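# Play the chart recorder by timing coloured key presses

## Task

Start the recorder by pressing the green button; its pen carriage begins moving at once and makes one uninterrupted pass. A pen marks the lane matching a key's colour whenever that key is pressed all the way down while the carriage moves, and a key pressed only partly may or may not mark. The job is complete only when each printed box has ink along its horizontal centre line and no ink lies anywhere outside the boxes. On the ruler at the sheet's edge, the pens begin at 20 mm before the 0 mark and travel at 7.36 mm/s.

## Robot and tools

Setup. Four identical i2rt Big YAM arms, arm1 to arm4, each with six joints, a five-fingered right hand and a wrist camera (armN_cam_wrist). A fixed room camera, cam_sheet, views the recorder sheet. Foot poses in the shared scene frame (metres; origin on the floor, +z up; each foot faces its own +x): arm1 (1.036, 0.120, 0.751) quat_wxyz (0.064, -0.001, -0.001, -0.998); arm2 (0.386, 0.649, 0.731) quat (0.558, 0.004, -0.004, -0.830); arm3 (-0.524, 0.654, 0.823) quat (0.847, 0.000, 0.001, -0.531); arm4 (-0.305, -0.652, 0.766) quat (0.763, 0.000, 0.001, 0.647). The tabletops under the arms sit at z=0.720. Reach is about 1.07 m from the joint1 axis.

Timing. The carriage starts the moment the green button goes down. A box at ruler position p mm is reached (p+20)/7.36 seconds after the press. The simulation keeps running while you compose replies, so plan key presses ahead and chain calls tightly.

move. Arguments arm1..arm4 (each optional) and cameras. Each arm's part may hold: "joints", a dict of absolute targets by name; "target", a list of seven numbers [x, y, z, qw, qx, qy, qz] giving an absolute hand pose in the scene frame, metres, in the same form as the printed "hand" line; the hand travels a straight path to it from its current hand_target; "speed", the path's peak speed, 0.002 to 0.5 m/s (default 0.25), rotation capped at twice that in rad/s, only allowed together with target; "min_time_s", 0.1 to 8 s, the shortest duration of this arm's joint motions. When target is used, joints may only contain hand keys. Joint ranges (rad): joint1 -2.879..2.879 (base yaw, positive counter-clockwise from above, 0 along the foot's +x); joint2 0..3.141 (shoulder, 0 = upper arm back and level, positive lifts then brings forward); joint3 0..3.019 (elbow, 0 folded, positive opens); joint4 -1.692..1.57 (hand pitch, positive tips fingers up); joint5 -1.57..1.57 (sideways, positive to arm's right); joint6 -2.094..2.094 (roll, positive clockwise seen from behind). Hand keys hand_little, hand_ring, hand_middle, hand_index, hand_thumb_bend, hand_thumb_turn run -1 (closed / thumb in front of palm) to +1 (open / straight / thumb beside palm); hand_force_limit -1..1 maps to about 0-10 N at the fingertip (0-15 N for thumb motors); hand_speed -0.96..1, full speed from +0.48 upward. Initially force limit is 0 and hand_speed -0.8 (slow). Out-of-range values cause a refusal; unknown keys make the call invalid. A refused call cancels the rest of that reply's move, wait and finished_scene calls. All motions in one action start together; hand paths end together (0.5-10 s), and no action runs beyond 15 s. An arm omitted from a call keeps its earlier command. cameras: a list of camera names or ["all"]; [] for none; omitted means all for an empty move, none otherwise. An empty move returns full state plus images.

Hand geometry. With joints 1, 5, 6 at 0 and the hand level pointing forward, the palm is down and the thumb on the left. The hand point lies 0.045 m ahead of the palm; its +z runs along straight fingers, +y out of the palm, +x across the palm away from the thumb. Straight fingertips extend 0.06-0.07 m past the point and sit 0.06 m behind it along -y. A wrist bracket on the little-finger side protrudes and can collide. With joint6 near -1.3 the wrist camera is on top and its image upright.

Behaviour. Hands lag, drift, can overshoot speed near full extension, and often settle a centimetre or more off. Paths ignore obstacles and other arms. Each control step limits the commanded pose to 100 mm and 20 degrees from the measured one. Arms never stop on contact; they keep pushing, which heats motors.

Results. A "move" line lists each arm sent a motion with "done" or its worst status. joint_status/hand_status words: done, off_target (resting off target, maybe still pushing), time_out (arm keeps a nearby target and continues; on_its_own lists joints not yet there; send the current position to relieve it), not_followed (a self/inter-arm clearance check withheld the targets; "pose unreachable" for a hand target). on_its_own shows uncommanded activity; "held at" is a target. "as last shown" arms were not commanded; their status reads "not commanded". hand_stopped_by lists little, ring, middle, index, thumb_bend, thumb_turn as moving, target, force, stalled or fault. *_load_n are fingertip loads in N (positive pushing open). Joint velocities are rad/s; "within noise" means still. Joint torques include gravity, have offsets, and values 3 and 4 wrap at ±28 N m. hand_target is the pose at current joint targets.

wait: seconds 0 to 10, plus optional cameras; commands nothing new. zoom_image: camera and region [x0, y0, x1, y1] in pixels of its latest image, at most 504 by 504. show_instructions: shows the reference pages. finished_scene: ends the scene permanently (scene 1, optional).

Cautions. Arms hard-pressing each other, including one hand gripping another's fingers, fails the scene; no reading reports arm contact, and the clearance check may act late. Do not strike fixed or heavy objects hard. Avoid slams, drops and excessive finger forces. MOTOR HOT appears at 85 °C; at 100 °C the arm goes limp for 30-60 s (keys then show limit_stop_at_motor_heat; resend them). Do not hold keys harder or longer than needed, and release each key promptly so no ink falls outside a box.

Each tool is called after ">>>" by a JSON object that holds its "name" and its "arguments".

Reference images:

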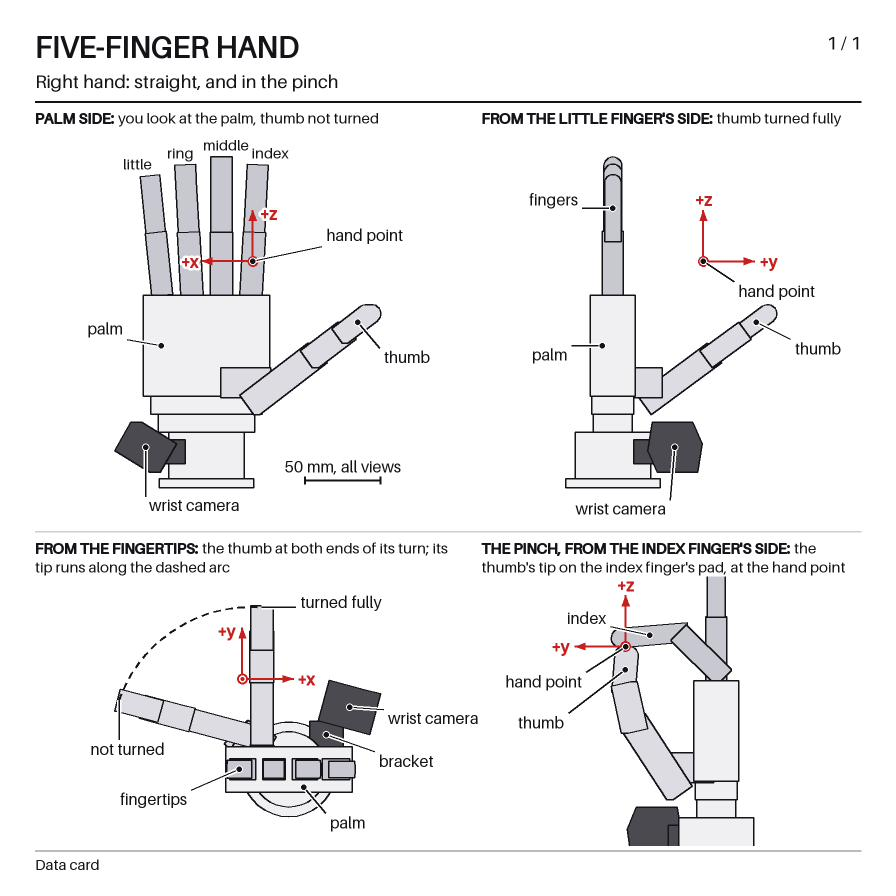

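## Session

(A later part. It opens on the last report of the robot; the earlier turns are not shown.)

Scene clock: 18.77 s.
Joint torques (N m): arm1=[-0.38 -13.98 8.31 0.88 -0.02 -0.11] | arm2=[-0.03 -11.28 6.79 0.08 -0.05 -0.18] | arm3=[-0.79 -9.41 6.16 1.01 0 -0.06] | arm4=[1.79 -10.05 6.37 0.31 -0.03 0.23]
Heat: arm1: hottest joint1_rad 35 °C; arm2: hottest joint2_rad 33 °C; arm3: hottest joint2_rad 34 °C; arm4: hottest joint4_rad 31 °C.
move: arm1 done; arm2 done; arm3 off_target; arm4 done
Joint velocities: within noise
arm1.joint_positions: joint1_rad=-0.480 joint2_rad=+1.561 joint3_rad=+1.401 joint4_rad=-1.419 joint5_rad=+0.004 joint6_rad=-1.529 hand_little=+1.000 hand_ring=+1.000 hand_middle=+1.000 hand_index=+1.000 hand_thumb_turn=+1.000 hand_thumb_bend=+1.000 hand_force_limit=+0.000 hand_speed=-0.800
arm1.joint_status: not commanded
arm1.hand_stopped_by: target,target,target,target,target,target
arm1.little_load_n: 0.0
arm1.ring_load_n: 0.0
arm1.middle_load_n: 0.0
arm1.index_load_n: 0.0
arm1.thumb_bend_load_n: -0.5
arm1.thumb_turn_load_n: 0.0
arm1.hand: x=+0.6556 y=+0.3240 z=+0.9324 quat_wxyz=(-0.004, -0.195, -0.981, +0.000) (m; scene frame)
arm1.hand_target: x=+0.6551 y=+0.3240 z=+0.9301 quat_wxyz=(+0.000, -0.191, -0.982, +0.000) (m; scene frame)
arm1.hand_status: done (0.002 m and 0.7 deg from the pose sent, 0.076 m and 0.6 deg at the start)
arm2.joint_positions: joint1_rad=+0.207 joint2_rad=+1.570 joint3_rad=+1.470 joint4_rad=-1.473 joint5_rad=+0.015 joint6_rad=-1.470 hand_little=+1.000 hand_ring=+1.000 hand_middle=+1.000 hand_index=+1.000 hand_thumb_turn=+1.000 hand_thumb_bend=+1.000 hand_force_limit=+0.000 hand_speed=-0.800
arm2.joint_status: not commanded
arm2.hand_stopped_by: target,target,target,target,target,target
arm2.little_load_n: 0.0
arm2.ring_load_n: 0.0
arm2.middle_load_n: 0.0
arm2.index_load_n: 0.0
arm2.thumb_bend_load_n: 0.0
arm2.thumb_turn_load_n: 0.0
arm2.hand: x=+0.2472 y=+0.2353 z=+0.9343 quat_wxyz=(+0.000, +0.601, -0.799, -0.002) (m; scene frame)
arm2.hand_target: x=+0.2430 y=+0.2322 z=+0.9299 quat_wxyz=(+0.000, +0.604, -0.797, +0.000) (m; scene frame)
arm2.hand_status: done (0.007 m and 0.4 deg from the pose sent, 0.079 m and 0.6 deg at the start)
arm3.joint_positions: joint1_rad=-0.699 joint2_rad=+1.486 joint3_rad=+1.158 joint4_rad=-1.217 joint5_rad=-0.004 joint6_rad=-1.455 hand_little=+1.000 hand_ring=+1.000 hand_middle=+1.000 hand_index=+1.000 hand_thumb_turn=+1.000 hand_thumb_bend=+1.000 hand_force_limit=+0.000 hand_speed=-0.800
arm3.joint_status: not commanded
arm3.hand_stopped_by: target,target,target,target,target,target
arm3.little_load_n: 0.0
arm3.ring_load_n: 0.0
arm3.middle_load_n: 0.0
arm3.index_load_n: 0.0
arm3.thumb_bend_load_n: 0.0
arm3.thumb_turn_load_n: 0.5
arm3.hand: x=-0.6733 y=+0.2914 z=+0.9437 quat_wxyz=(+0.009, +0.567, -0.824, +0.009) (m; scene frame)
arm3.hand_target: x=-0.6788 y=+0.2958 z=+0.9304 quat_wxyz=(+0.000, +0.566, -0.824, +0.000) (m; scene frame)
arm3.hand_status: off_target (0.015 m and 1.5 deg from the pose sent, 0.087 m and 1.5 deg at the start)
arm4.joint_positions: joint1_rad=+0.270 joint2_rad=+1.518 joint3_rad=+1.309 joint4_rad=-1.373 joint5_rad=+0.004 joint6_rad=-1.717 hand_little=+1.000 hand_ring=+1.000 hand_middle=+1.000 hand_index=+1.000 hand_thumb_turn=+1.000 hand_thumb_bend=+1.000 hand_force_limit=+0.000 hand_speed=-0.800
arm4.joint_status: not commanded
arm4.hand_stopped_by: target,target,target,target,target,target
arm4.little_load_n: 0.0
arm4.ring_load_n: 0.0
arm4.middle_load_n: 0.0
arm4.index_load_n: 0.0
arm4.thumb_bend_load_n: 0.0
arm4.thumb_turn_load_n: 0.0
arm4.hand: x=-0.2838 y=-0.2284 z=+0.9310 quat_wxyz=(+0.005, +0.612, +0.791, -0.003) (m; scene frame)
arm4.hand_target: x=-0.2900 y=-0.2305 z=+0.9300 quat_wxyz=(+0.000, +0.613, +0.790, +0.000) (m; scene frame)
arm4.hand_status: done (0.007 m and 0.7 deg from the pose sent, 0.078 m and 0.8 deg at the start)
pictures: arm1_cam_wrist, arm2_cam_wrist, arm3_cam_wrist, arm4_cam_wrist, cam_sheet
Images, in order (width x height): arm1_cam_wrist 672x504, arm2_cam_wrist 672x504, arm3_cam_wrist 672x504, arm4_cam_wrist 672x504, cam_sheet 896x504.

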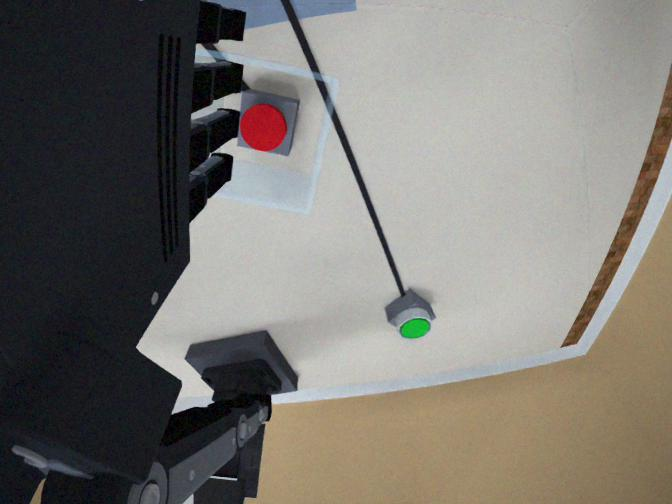

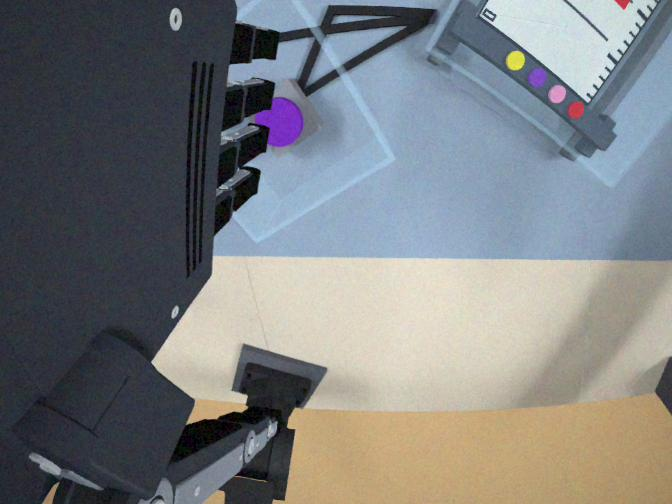

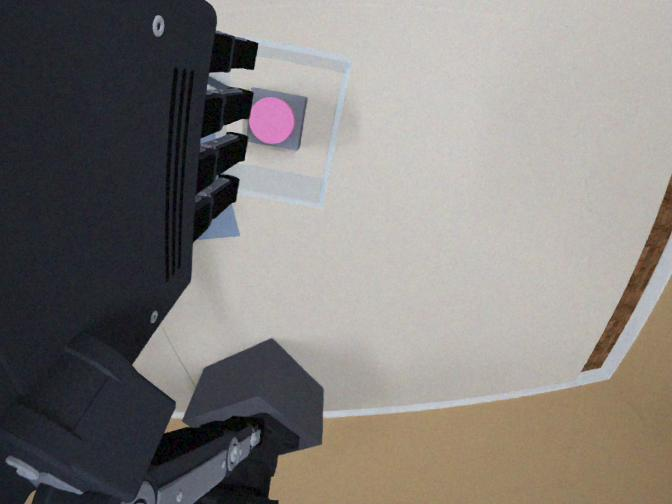

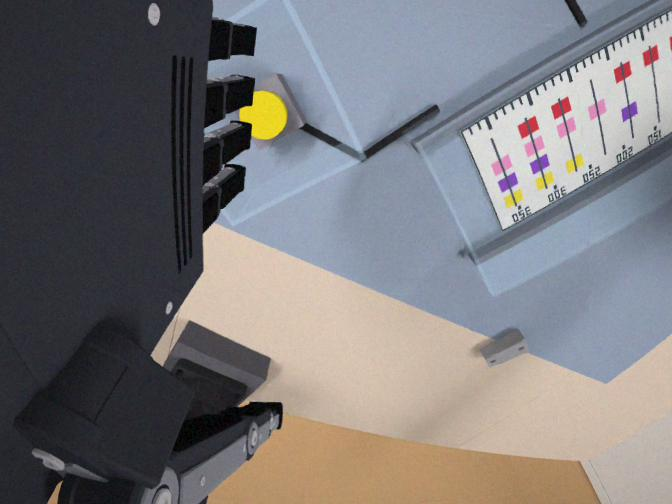

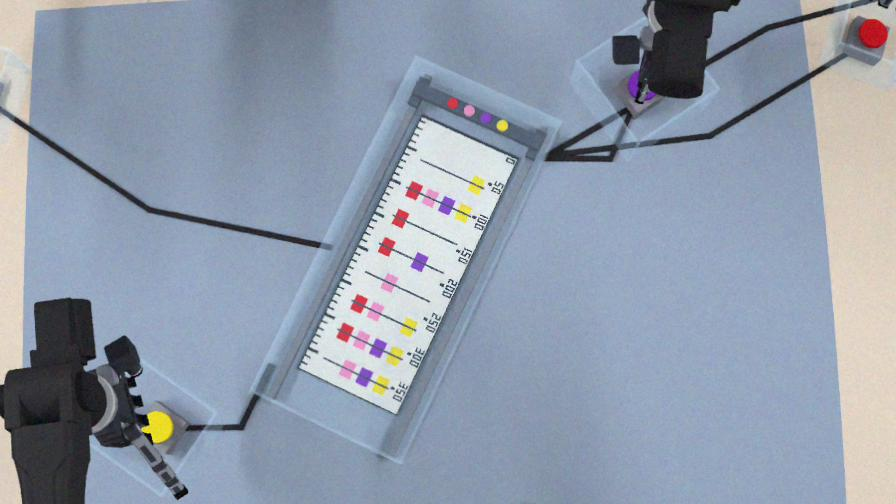

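>>> {"name": "move", "arguments": {"arm1": {"target": [0.667, 0.3145, 0.91, 0, 0.191, 0.982, 0], "speed": 0.15}, "arm2": {"target": [0.260, 0.223, 0.91, 0, 0.604, -0.797, 0], "speed": 0.15}, "arm3": {"target": [-0.677, 0.2725, 0.90, 0, 0.566, -0.824, 0], "speed": 0.15}, "arm4": {"target": [-0.3095, -0.230, 0.91, 0, 0.6135, 0.7897, 0], "speed": 0.15}, "cameras": ["all"]}}

>>> {"name": "zoom_image", "arguments": {"camera": "arm1_cam_wrist", "region": [180, 20, 420, 260]}}

>>> {"name": "zoom_image", "arguments": {"camera": "arm2_cam_wrist", "region": [180, 20, 420, 260]}}

>>> {"name": "zoom_image", "arguments": {"camera": "arm3_cam_wrist", "region": [180, 20, 420, 260]}}

>>> {"name": "zoom_image", "arguments": {"camera": "arm4_cam_wrist", "region": [180, 20, 420, 260]}}

>>> {"name": "zoom_image", "arguments": {"camera": "cam_sheet", "region": [560, 0, 800, 180]}}

>>> {"name": "zoom_image", "arguments": {"camera": "cam_sheet", "region": [40, 300, 280, 504]}}

Scene clock: 21.60 s.
Joint torques (N m): arm1=[0.44 -14.8 8.16 0.87 -0.02 0] | arm2=[1.03 -10.58 6.84 0.1 -0.05 0.11] | arm3=[1.26 -9.93 6.94 1.07 0.04 0.16] | arm4=[1.55 -8.7 6.37 0.32 0 0.22]
Heat: arm1: hottest joint1_rad 35 °C; arm2: hottest joint3_rad 34 °C; arm3: hottest joint2_rad 34 °C; arm4: hottest joint4_rad 31 °C.
move: arm1 done; arm2 done; arm3 done; arm4 off_target
Joint velocities: within noise
arm1.joint_positions: joint1_rad=-0.480 joint2_rad=+1.548 joint3_rad=+1.317 joint4_rad=-1.362 joint5_rad=+0.004 joint6_rad=-1.529 hand_little=+1.000 hand_ring=+1.000 hand_middle=+1.000 hand_index=+1.000 hand_thumb_turn=+1.000 hand_thumb_bend=+1.000 hand_force_limit=+0.000 hand_speed=-0.800
arm1.joint_status: not commanded
arm1.hand_stopped_by: target,target,target,target,target,target
arm1.little_load_n: 0.0
arm1.ring_load_n: 0.0
arm1.middle_load_n: 0.0
arm1.index_load_n: 0.0
arm1.thumb_bend_load_n: 0.0
arm1.thumb_turn_load_n: 0.0
arm1.hand: x=+0.6685 y=+0.3190 z=+0.9069 quat_wxyz=(-0.011, -0.195, -0.981, +0.001) (m; scene frame)
arm1.hand_target: x=+0.6671 y=+0.3146 z=+0.9101 quat_wxyz=(+0.000, -0.191, -0.982, +0.000) (m; scene frame)
arm1.hand_status: done (0.006 m and 1.3 deg from the pose sent, 0.027 m and 0.7 deg at the start)
arm2.joint_positions: joint1_rad=+0.229 joint2_rad=+1.581 joint3_rad=+1.442 joint4_rad=-1.425 joint5_rad=+0.015 joint6_rad=-1.462 hand_little=+1.000 hand_ring=+1.000 hand_middle=+1.000 hand_index=+1.000 hand_thumb_turn=+1.000 hand_thumb_bend=+1.000 hand_force_limit=+0.000 hand_speed=-0.800
arm2.joint_status: not commanded
arm2.hand_stopped_by: target,target,target,target,target,target
arm2.little_load_n: 0.0
arm2.ring_load_n: 0.0
arm2.middle_load_n: 0.0
arm2.index_load_n: 0.0
arm2.thumb_bend_load_n: 0.0
arm2.thumb_turn_load_n: 0.0
arm2.hand: x=+0.2564 y=+0.2276 z=+0.9183 quat_wxyz=(+0.004, +0.607, -0.795, +0.001) (m; scene frame)
arm2.hand_target: x=+0.2600 y=+0.2233 z=+0.9101 quat_wxyz=(+0.000, +0.604, -0.797, +0.000) (m; scene frame)
arm2.hand_status: done (0.010 m and 0.6 deg from the pose sent, 0.030 m and 0.4 deg at the start)
arm3.joint_positions: joint1_rad=-0.699 joint2_rad=+1.574 joint3_rad=+1.158 joint4_rad=-1.146 joint5_rad=-0.004 joint6_rad=-1.455 hand_little=+1.000 hand_ring=+1.000 hand_middle=+1.000 hand_index=+1.000 hand_thumb_turn=+1.000 hand_thumb_bend=+1.000 hand_force_limit=+0.000 hand_speed=-0.800
arm3.joint_status: not commanded
arm3.hand_stopped_by: target,target,target,target,target,target
arm3.little_load_n: 0.0
arm3.ring_load_n: 0.0
arm3.middle_load_n: 0.0
arm3.index_load_n: 0.5
arm3.thumb_bend_load_n: 0.0
arm3.thumb_turn_load_n: 0.0
arm3.hand: x=-0.6776 y=+0.2751 z=+0.9086 quat_wxyz=(+0.003, +0.567, -0.824, +0.004) (m; scene frame)
arm3.hand_target: x=-0.6770 y=+0.2727 z=+0.9002 quat_wxyz=(+0.000, +0.566, -0.824, +0.000) (m; scene frame)
arm3.hand_status: done (0.009 m and 0.6 deg from the pose sent, 0.048 m and 1.4 deg at the start)
arm4.joint_positions: joint1_rad=+0.315 joint2_rad=+1.518 joint3_rad=+1.278 joint4_rad=-1.322 joint5_rad=+0.004 joint6_rad=-1.674 hand_little=+1.000 hand_ring=+1.000 hand_middle=+1.000 hand_index=+1.000 hand_thumb_turn=+1.000 hand_thumb_bend=+1.000 hand_force_limit=+0.000 hand_speed=-0.800
arm4.joint_status: not commanded
arm4.hand_stopped_by: target,target,target,target,target,target
arm4.little_load_n: 0.0
arm4.ring_load_n: 0.0
arm4.middle_load_n: 0.0
arm4.index_load_n: 0.0
arm4.thumb_bend_load_n: 0.0
arm4.thumb_turn_load_n: 0.0
arm4.hand: x=-0.3037 y=-0.2282 z=+0.9189 quat_wxyz=(-0.003, +0.612, +0.791, +0.004) (m; scene frame)
arm4.hand_target: x=-0.3095 y=-0.2302 z=+0.9101 quat_wxyz=(+0.000, +0.613, +0.790, +0.000) (m; scene frame)
arm4.hand_status: off_target (0.011 m and 0.6 deg from the pose sent, 0.033 m and 0.7 deg at the start)
pictures: arm1_cam_wrist, arm2_cam_wrist, arm3_cam_wrist, arm4_cam_wrist, cam_sheet
Images, in order (width x height): arm1_cam_wrist 672x504, arm2_cam_wrist 672x504, arm3_cam_wrist 672x504, arm4_cam_wrist 672x504, cam_sheet 896x504.

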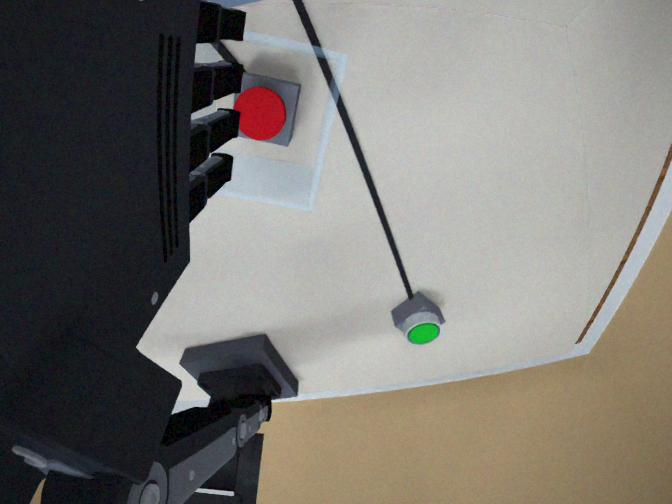

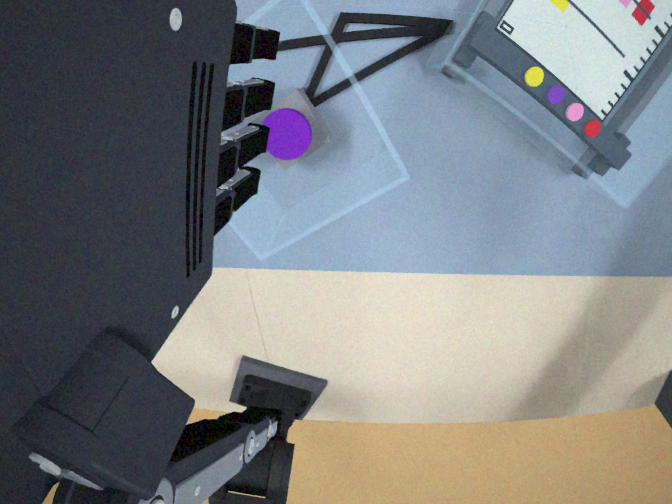

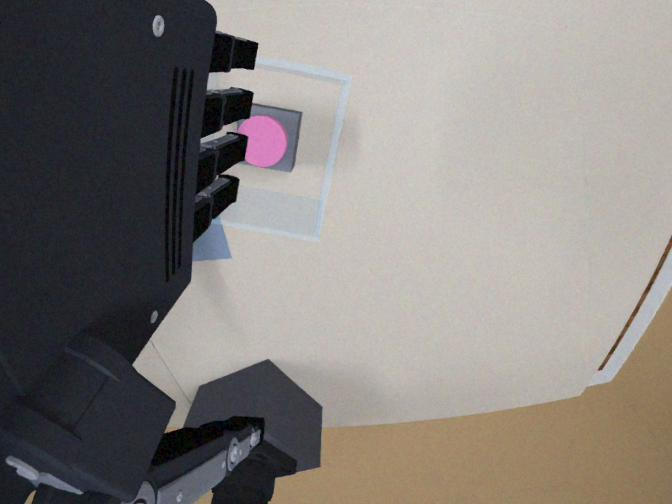

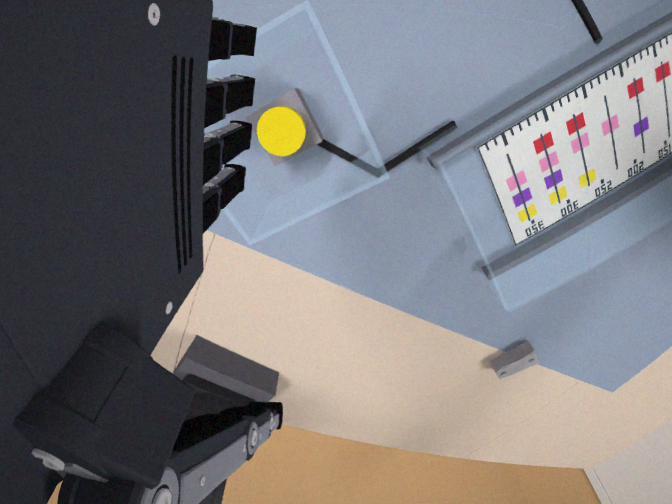

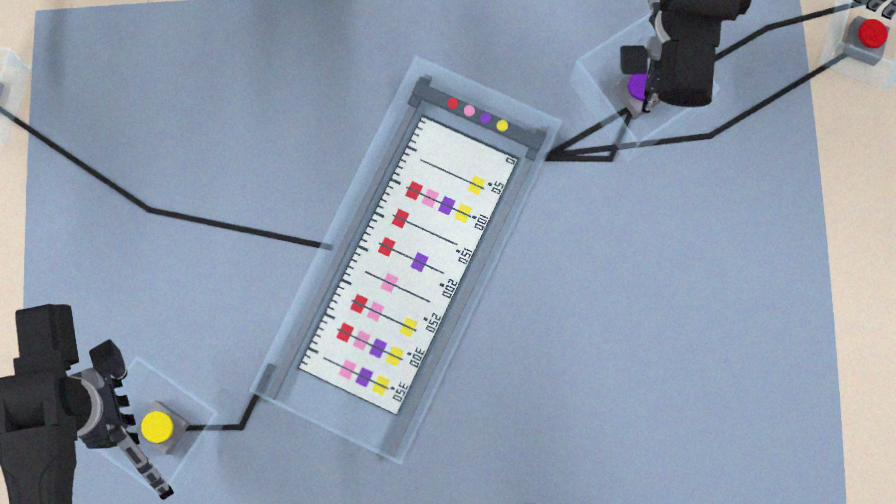

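Scaled by 2.100 from the camera's 672x504 image, which has a finer 960x720 frame.

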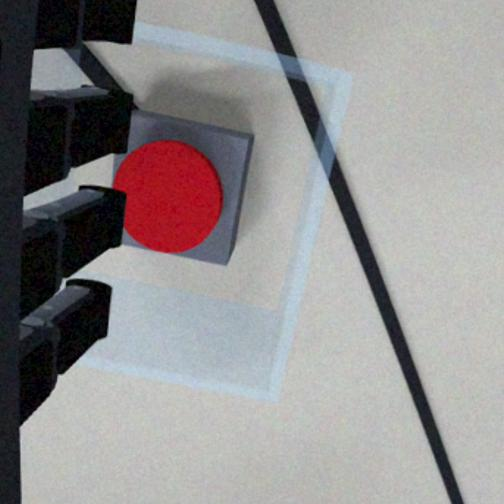

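Scaled by 2.100 from the camera's 672x504 image, which has a finer 960x720 frame.

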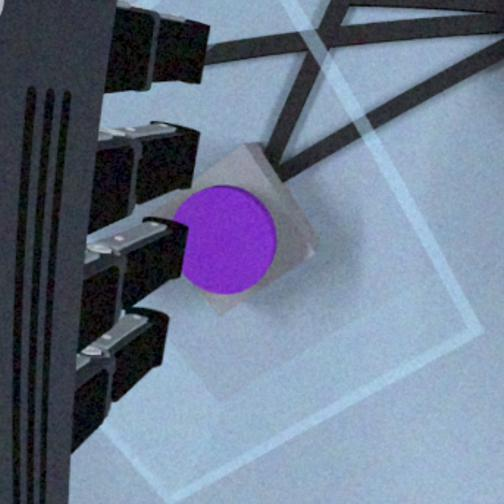

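Scaled by 2.100 from the camera's 672x504 image, which has a finer 960x720 frame.

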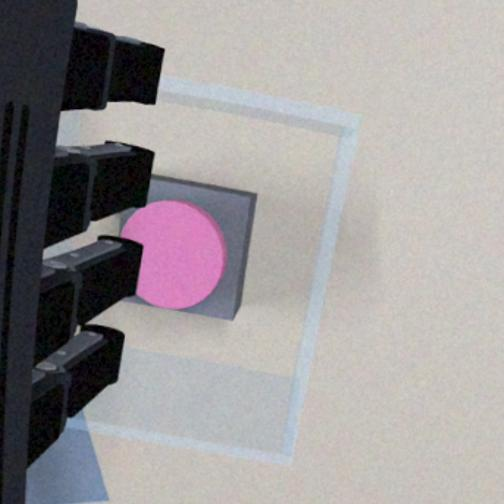

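Scaled by 2.100 from the camera's 672x504 image, which has a finer 960x720 frame.

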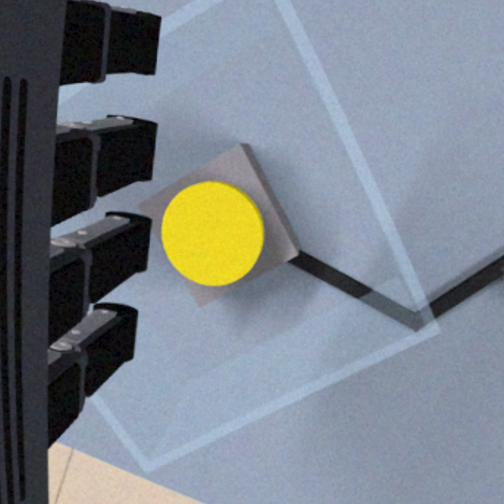

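Scaled by 2.100.

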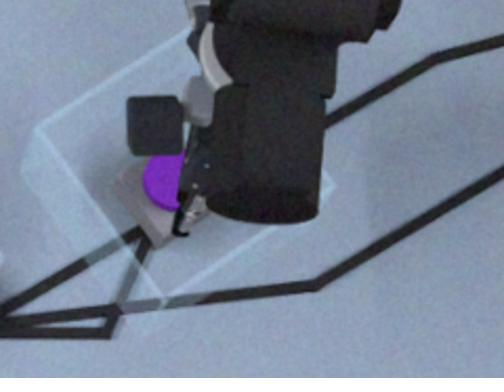

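Scaled by 2.100.

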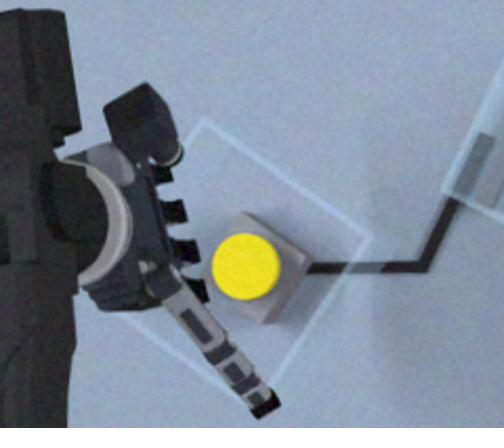

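>>> {"name": "move", "arguments": {"arm1": {"target": [0.6735, 0.313, 0.90, 0, 0.191, 0.982, 0], "speed": 0.1}, "arm2": {"target": [0.268, 0.234, 0.90, 0, 0.604, -0.797, 0], "speed": 0.1}, "arm3": {"target": [-0.667, 0.280, 0.90, 0, 0.566, -0.824, 0], "speed": 0.1}, "arm4": {"target": [-0.2995, -0.238, 0.90, 0, 0.6135, 0.7897, 0], "speed": 0.1}}}

>>> {"name": "move", "arguments": {"arm1": {"target": [0.6735, 0.313, 0.87, 0, 0.191, 0.982, 0], "speed": 0.05}, "arm2": {"target": [0.268, 0.234, 0.87, 0, 0.604, -0.797, 0], "speed": 0.05}, "arm3": {"target": [-0.667, 0.280, 0.87, 0, 0.566, -0.824, 0], "speed": 0.05}, "arm4": {"target": [-0.2995, -0.238, 0.87, 0, 0.6135, 0.7897, 0], "speed": 0.05}, "cameras": ["all"]}}

>>> {"name": "zoom_image", "arguments": {"camera": "arm1_cam_wrist", "region": [180, 20, 420, 260]}}

>>> {"name": "zoom_image", "arguments": {"camera": "arm2_cam_wrist", "region": [180, 20, 420, 260]}}

>>> {"name": "zoom_image", "arguments": {"camera": "arm3_cam_wrist", "region": [180, 20, 420, 260]}}

>>> {"name": "zoom_image", "arguments": {"camera": "arm4_cam_wrist", "region": [180, 20, 420, 260]}}

>>> {"name": "zoom_image", "arguments": {"camera": "cam_sheet", "region": [560, 0, 800, 180]}}

>>> {"name": "zoom_image", "arguments": {"camera": "cam_sheet", "region": [40, 300, 280, 504]}}

Scene clock: 24.37 s.
Joint torques (N m): arm1=[0.38 -14.56 8.05 0.87 -0.03 -0.01] | arm2=[1.61 -11.93 6.67 0.02 -0.04 0.11] | arm3=[1.85 -12.69 5.79 1.1 0.03 0.17] | arm4=[0.03 -9.7 6.26 0.32 0 0.02]
Heat: arm1: hottest joint1_rad 35 °C; arm2: hottest joint3_rad 34 °C; arm3: hottest joint2_rad 34 °C; arm4: hottest joint4_rad 31 °C.
move: arm1 done; arm2 done; arm3 done; arm4 done
Joint velocities: within noise
arm1.joint_positions: joint1_rad=-0.480 joint2_rad=+1.539 joint3_rad=+1.278 joint4_rad=-1.333 joint5_rad=+0.004 joint6_rad=-1.529 hand_little=+1.000 hand_ring=+1.000 hand_middle=+1.000 hand_index=+1.000 hand_thumb_turn=+1.000 hand_thumb_bend=+1.000 hand_force_limit=+0.000 hand_speed=-0.800
arm1.joint_status: not commanded
arm1.hand_stopped_by: target,target,target,target,target,target
arm1.little_load_n: 0.0
arm1.ring_load_n: 0.0
arm1.middle_load_n: 0.0
arm1.index_load_n: 0.0
arm1.thumb_bend_load_n: 0.0
arm1.thumb_turn_load_n: 0.5
arm1.hand: x=+0.6748 y=+0.3167 z=+0.8965 quat_wxyz=(-0.011, -0.195, -0.981, +0.001) (m; scene frame)
arm1.hand_target: x=+0.6736 y=+0.3131 z=+0.9000 quat_wxyz=(+0.000, -0.191, -0.982, +0.000) (m; scene frame)
arm1.hand_status: done (0.005 m and 1.4 deg from the pose sent, 0.010 m and 1.3 deg at the start)
arm2.joint_positions: joint1_rad=+0.240 joint2_rad=+1.581 joint3_rad=+1.386 joint4_rad=-1.393 joint5_rad=+0.015 joint6_rad=-1.449 hand_little=+1.000 hand_ring=+1.000 hand_middle=+1.000 hand_index=+1.000 hand_thumb_turn=+1.000 hand_thumb_bend=+1.000 hand_force_limit=+0.000 hand_speed=-0.800
arm2.joint_status: not commanded
arm2.hand_stopped_by: target,target,target,target,target,target
arm2.little_load_n: 0.0
arm2.ring_load_n: 0.0
arm2.middle_load_n: 0.0
arm2.index_load_n: 0.0
arm2.thumb_bend_load_n: 0.0
arm2.thumb_turn_load_n: 0.0
arm2.hand: x=+0.2632 y=+0.2368 z=+0.8980 quat_wxyz=(-0.005, +0.606, -0.795, -0.007) (m; scene frame)
arm2.hand_target: x=+0.2680 y=+0.2340 z=+0.9001 quat_wxyz=(+0.000, +0.604, -0.797, +0.000) (m; scene frame)
arm2.hand_status: done (0.006 m and 1.0 deg from the pose sent, 0.023 m and 0.6 deg at the start)
arm3.joint_positions: joint1_rad=-0.693 joint2_rad=+1.574 joint3_rad=+1.145 joint4_rad=-1.141 joint5_rad=-0.004 joint6_rad=-1.444 hand_little=+1.000 hand_ring=+1.000 hand_middle=+1.000 hand_index=+1.000 hand_thumb_turn=+1.000 hand_thumb_bend=+1.000 hand_force_limit=+0.000 hand_speed=-0.800
arm3.joint_status: not commanded
arm3.hand_stopped_by: target,target,target,target,target,target
arm3.little_load_n: 0.0
arm3.ring_load_n: 0.0
arm3.middle_load_n: 0.0
arm3.index_load_n: 0.0
arm3.thumb_bend_load_n: 0.0
arm3.thumb_turn_load_n: 0.0
arm3.hand: x=-0.6733 y=+0.2789 z=+0.9043 quat_wxyz=(-0.001, +0.565, -0.825, +0.001) (m; scene frame)
arm3.hand_target: x=-0.6671 y=+0.2802 z=+0.9001 quat_wxyz=(+0.000, +0.566, -0.824, +0.000) (m; scene frame)
arm3.hand_status: done (0.008 m and 0.2 deg from the pose sent, 0.014 m and 0.5 deg at the start)
arm4.joint_positions: joint1_rad=+0.315 joint2_rad=+1.518 joint3_rad=+1.232 joint4_rad=-1.292 joint5_rad=+0.004 joint6_rad=-1.673 hand_little=+1.000 hand_ring=+1.000 hand_middle=+1.000 hand_index=+1.000 hand_thumb_turn=+1.000 hand_thumb_bend=+1.000 hand_force_limit=+0.000 hand_speed=-0.800
arm4.joint_status: not commanded
arm4.hand_stopped_by: target,target,target,target,target,target
arm4.little_load_n: 0.0
arm4.ring_load_n: 0.0
arm4.middle_load_n: -0.5
arm4.index_load_n: 0.0
arm4.thumb_bend_load_n: 0.0
arm4.thumb_turn_load_n: 0.0
arm4.hand: x=-0.3025 y=-0.2370 z=+0.9025 quat_wxyz=(+0.003, +0.612, +0.791, -0.002) (m; scene frame)
arm4.hand_target: x=-0.2996 y=-0.2380 z=+0.9000 quat_wxyz=(+0.000, +0.613, +0.790, +0.000) (m; scene frame)
arm4.hand_status: done (0.004 m and 0.5 deg from the pose sent, 0.022 m and 0.6 deg at the start)
pictures: none

Scene clock: 25.57 s.
Joint torques (N m): arm1=[0.26 -12.69 7.95 0.96 -0.03 -0.02] | arm2=[1.32 -10.93 6.56 0.1 -0.05 0.09] | arm3=[1.9 -9.93 5.71 1.06 0.07 0.22] | arm4=[0.03 -8.18 6.16 0.38 -0.01 0.02]
Heat: arm1: hottest joint1_rad 35 °C; arm2: hottest joint3_rad 34 °C; arm3: hottest joint2_rad 34 °C; arm4: hottest joint4_rad 31 °C.
move: arm1 done; arm2 done; arm3 off_target; arm4 off_target
Joint velocities: within noise
arm1.joint_positions: joint1_rad=-0.480 joint2_rad=+1.538 joint3_rad=+1.222 joint4_rad=-1.255 joint5_rad=+0.004 joint6_rad=-1.529 hand_little=+1.000 hand_ring=+1.000 hand_middle=+1.000 hand_index=+1.000 hand_thumb_turn=+1.000 hand_thumb_bend=+1.000 hand_force_limit=+0.000 hand_speed=-0.800
arm1.joint_status: not commanded
arm1.hand_stopped_by: target,target,target,target,target,target
arm1.little_load_n: 0.0
arm1.ring_load_n: 0.0
arm1.middle_load_n: 0.0
arm1.index_load_n: 0.0
arm1.thumb_bend_load_n: 0.0
arm1.thumb_turn_load_n: 0.0
arm1.hand: x=+0.6750 y=+0.3165 z=+0.8752 quat_wxyz=(+0.000, -0.195, -0.981, -0.001) (m; scene frame)
arm1.hand_target: x=+0.6737 y=+0.3131 z=+0.8701 quat_wxyz=(+0.000, -0.191, -0.982, +0.000) (m; scene frame)
arm1.hand_status: done (0.006 m and 0.5 deg from the pose sent, 0.027 m and 1.4 deg at the start)
arm2.joint_positions: joint1_rad=+0.240 joint2_rad=+1.581 joint3_rad=+1.326 joint4_rad=-1.316 joint5_rad=+0.015 joint6_rad=-1.449 hand_little=+1.000 hand_ring=+1.000 hand_middle=+1.000 hand_index=+1.000 hand_thumb_turn=+1.000 hand_thumb_bend=+1.000 hand_force_limit=+0.000 hand_speed=-0.800
arm2.joint_status: not commanded
arm2.hand_stopped_by: target,target,target,target,target,target
arm2.little_load_n: 0.0
arm2.ring_load_n: 0.0
arm2.middle_load_n: 0.0
arm2.index_load_n: 0.0
arm2.thumb_bend_load_n: 0.0
arm2.thumb_turn_load_n: 0.0
arm2.hand: x=+0.2636 y=+0.2373 z=+0.8751 quat_wxyz=(+0.001, +0.606, -0.795, -0.001) (m; scene frame)
arm2.hand_target: x=+0.2680 y=+0.2341 z=+0.8701 quat_wxyz=(+0.000, +0.604, -0.797, +0.000) (m; scene frame)
arm2.hand_status: done (0.007 m and 0.3 deg from the pose sent, 0.029 m and 1.1 deg at the start)
arm3.joint_positions: joint1_rad=-0.693 joint2_rad=+1.584 joint3_rad=+1.101 joint4_rad=-1.061 joint5_rad=-0.004 joint6_rad=-1.444 hand_little=+1.000 hand_ring=+1.000 hand_middle=+1.000 hand_index=+1.000 hand_thumb_turn=+1.000 hand_thumb_bend=+1.000 hand_force_limit=+0.000 hand_speed=-0.800
arm3.joint_status: not commanded
arm3.hand_stopped_by: target,target,target,target,target,target
arm3.little_load_n: 0.0
arm3.ring_load_n: 0.0
arm3.middle_load_n: 0.0
arm3.index_load_n: 0.0
arm3.thumb_bend_load_n: 0.0
arm3.thumb_turn_load_n: 0.0
arm3.hand: x=-0.6738 y=+0.2771 z=+0.8843 quat_wxyz=(+0.009, +0.565, -0.825, +0.010) (m; scene frame)
arm3.hand_target: x=-0.6672 y=+0.2804 z=+0.8705 quat_wxyz=(+0.000, +0.566, -0.824, +0.000) (m; scene frame)
arm3.hand_status: off_target (0.016 m and 1.5 deg from the pose sent, 0.035 m and 0.2 deg at the start)
arm4.joint_positions: joint1_rad=+0.315 joint2_rad=+1.522 joint3_rad=+1.178 joint4_rad=-1.213 joint5_rad=+0.004 joint6_rad=-1.673 hand_little=+1.000 hand_ring=+1.000 hand_middle=+1.000 hand_index=+1.000 hand_thumb_turn=+1.000 hand_thumb_bend=+1.000 hand_force_limit=+0.000 hand_speed=-0.800
arm4.joint_status: not commanded
arm4.hand_stopped_by: target,target,target,target,target,target
arm4.little_load_n: 0.0
arm4.ring_load_n: 0.0
arm4.middle_load_n: 0.0
arm4.index_load_n: 0.0
arm4.thumb_bend_load_n: 0.0
arm4.thumb_turn_load_n: 0.0
arm4.hand: x=-0.3025 y=-0.2368 z=+0.8806 quat_wxyz=(-0.004, +0.612, +0.791, +0.005) (m; scene frame)
arm4.hand_target: x=-0.2996 y=-0.2382 z=+0.8702 quat_wxyz=(+0.000, +0.613, +0.790, +0.000) (m; scene frame)
arm4.hand_status: off_target (0.011 m and 0.8 deg from the pose sent, 0.033 m and 0.5 deg at the start)
pictures: arm1_cam_wrist, arm2_cam_wrist, arm3_cam_wrist, arm4_cam_wrist, cam_sheet
Images, in order (width x height): arm1_cam_wrist 672x504, arm2_cam_wrist 672x504, arm3_cam_wrist 672x504, arm4_cam_wrist 672x504, cam_sheet 896x504.

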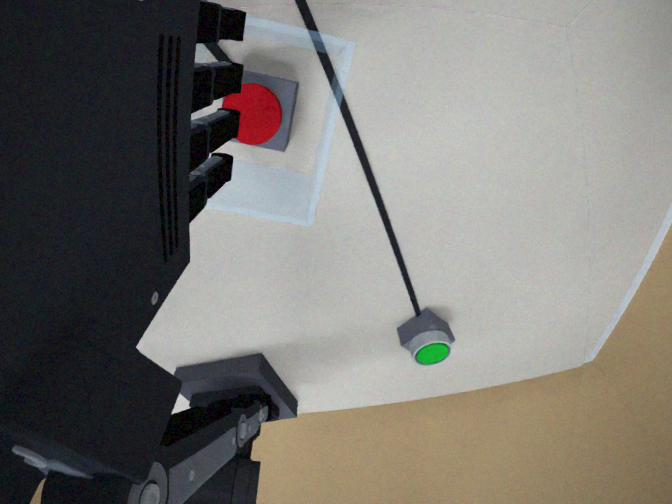

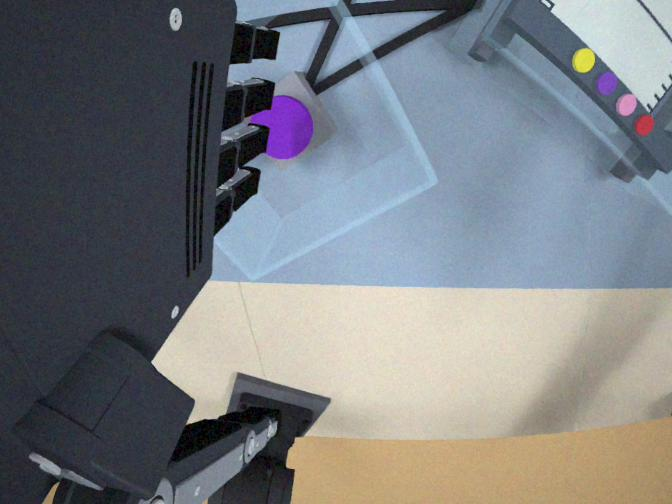

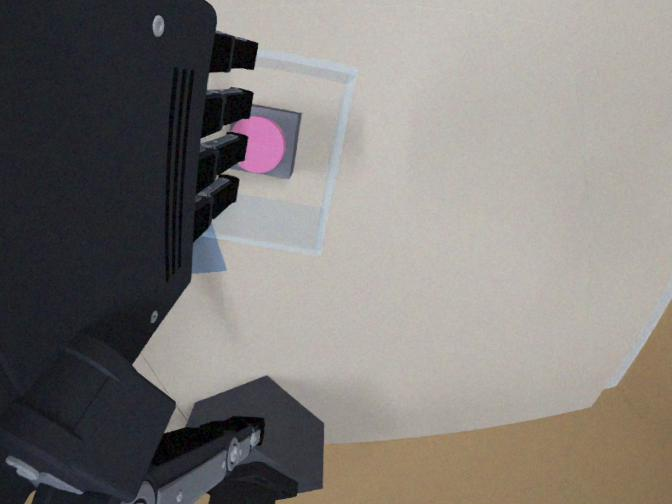

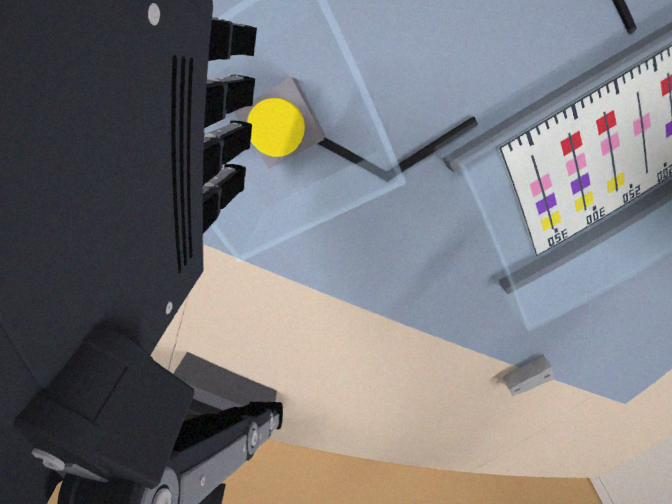

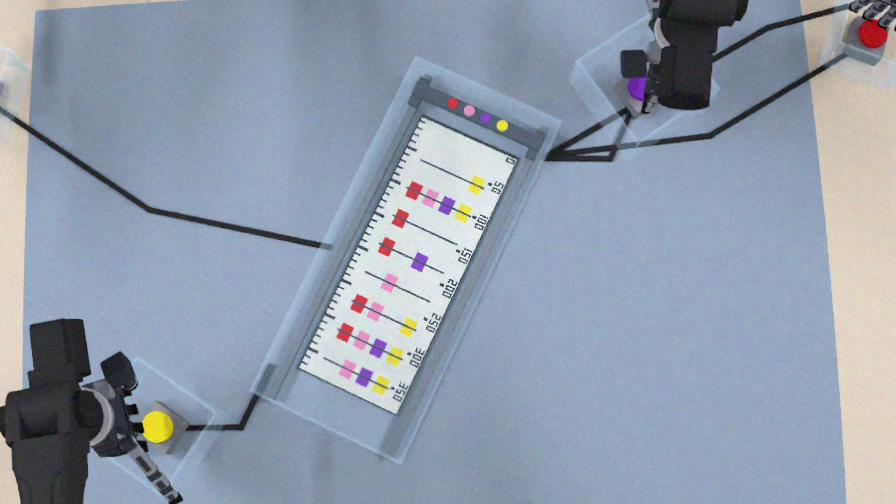

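Scaled by 2.100 from the camera's 672x504 image, which has a finer 960x720 frame.

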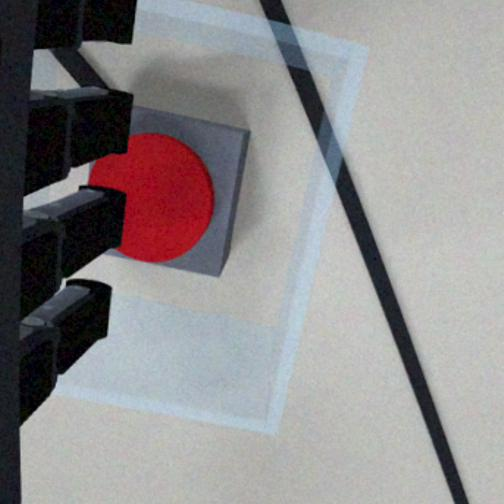

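Scaled by 2.100 from the camera's 672x504 image, which has a finer 960x720 frame.

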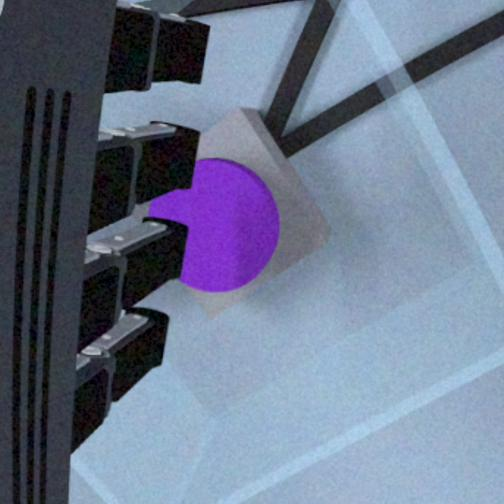

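Scaled by 2.100 from the camera's 672x504 image, which has a finer 960x720 frame.

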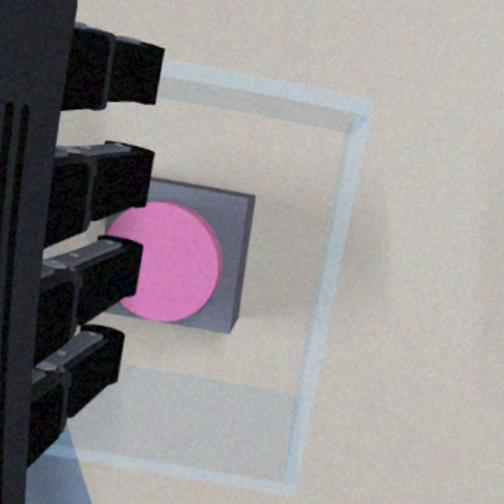

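Scaled by 2.100 from the camera's 672x504 image, which has a finer 960x720 frame.

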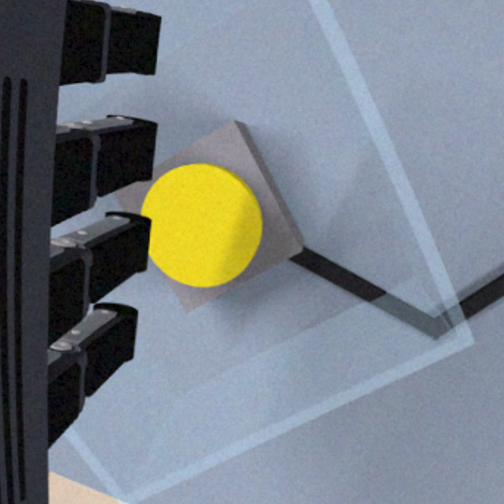

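Scaled by 2.100.

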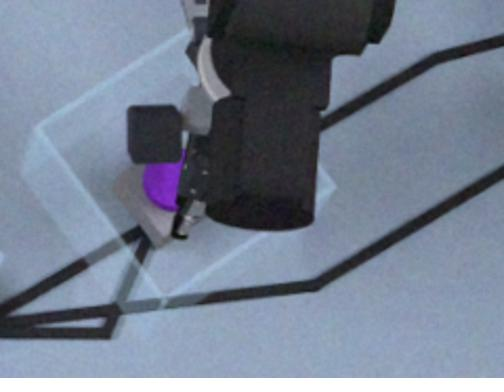

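Scaled by 2.100.

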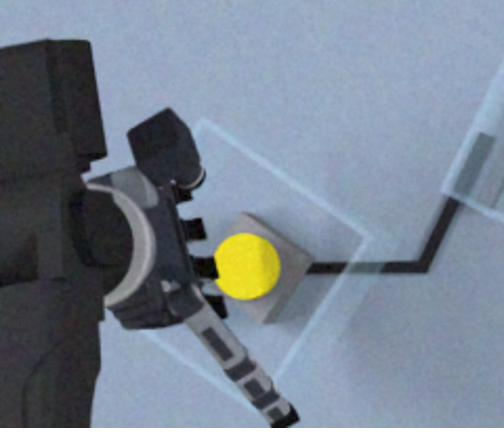

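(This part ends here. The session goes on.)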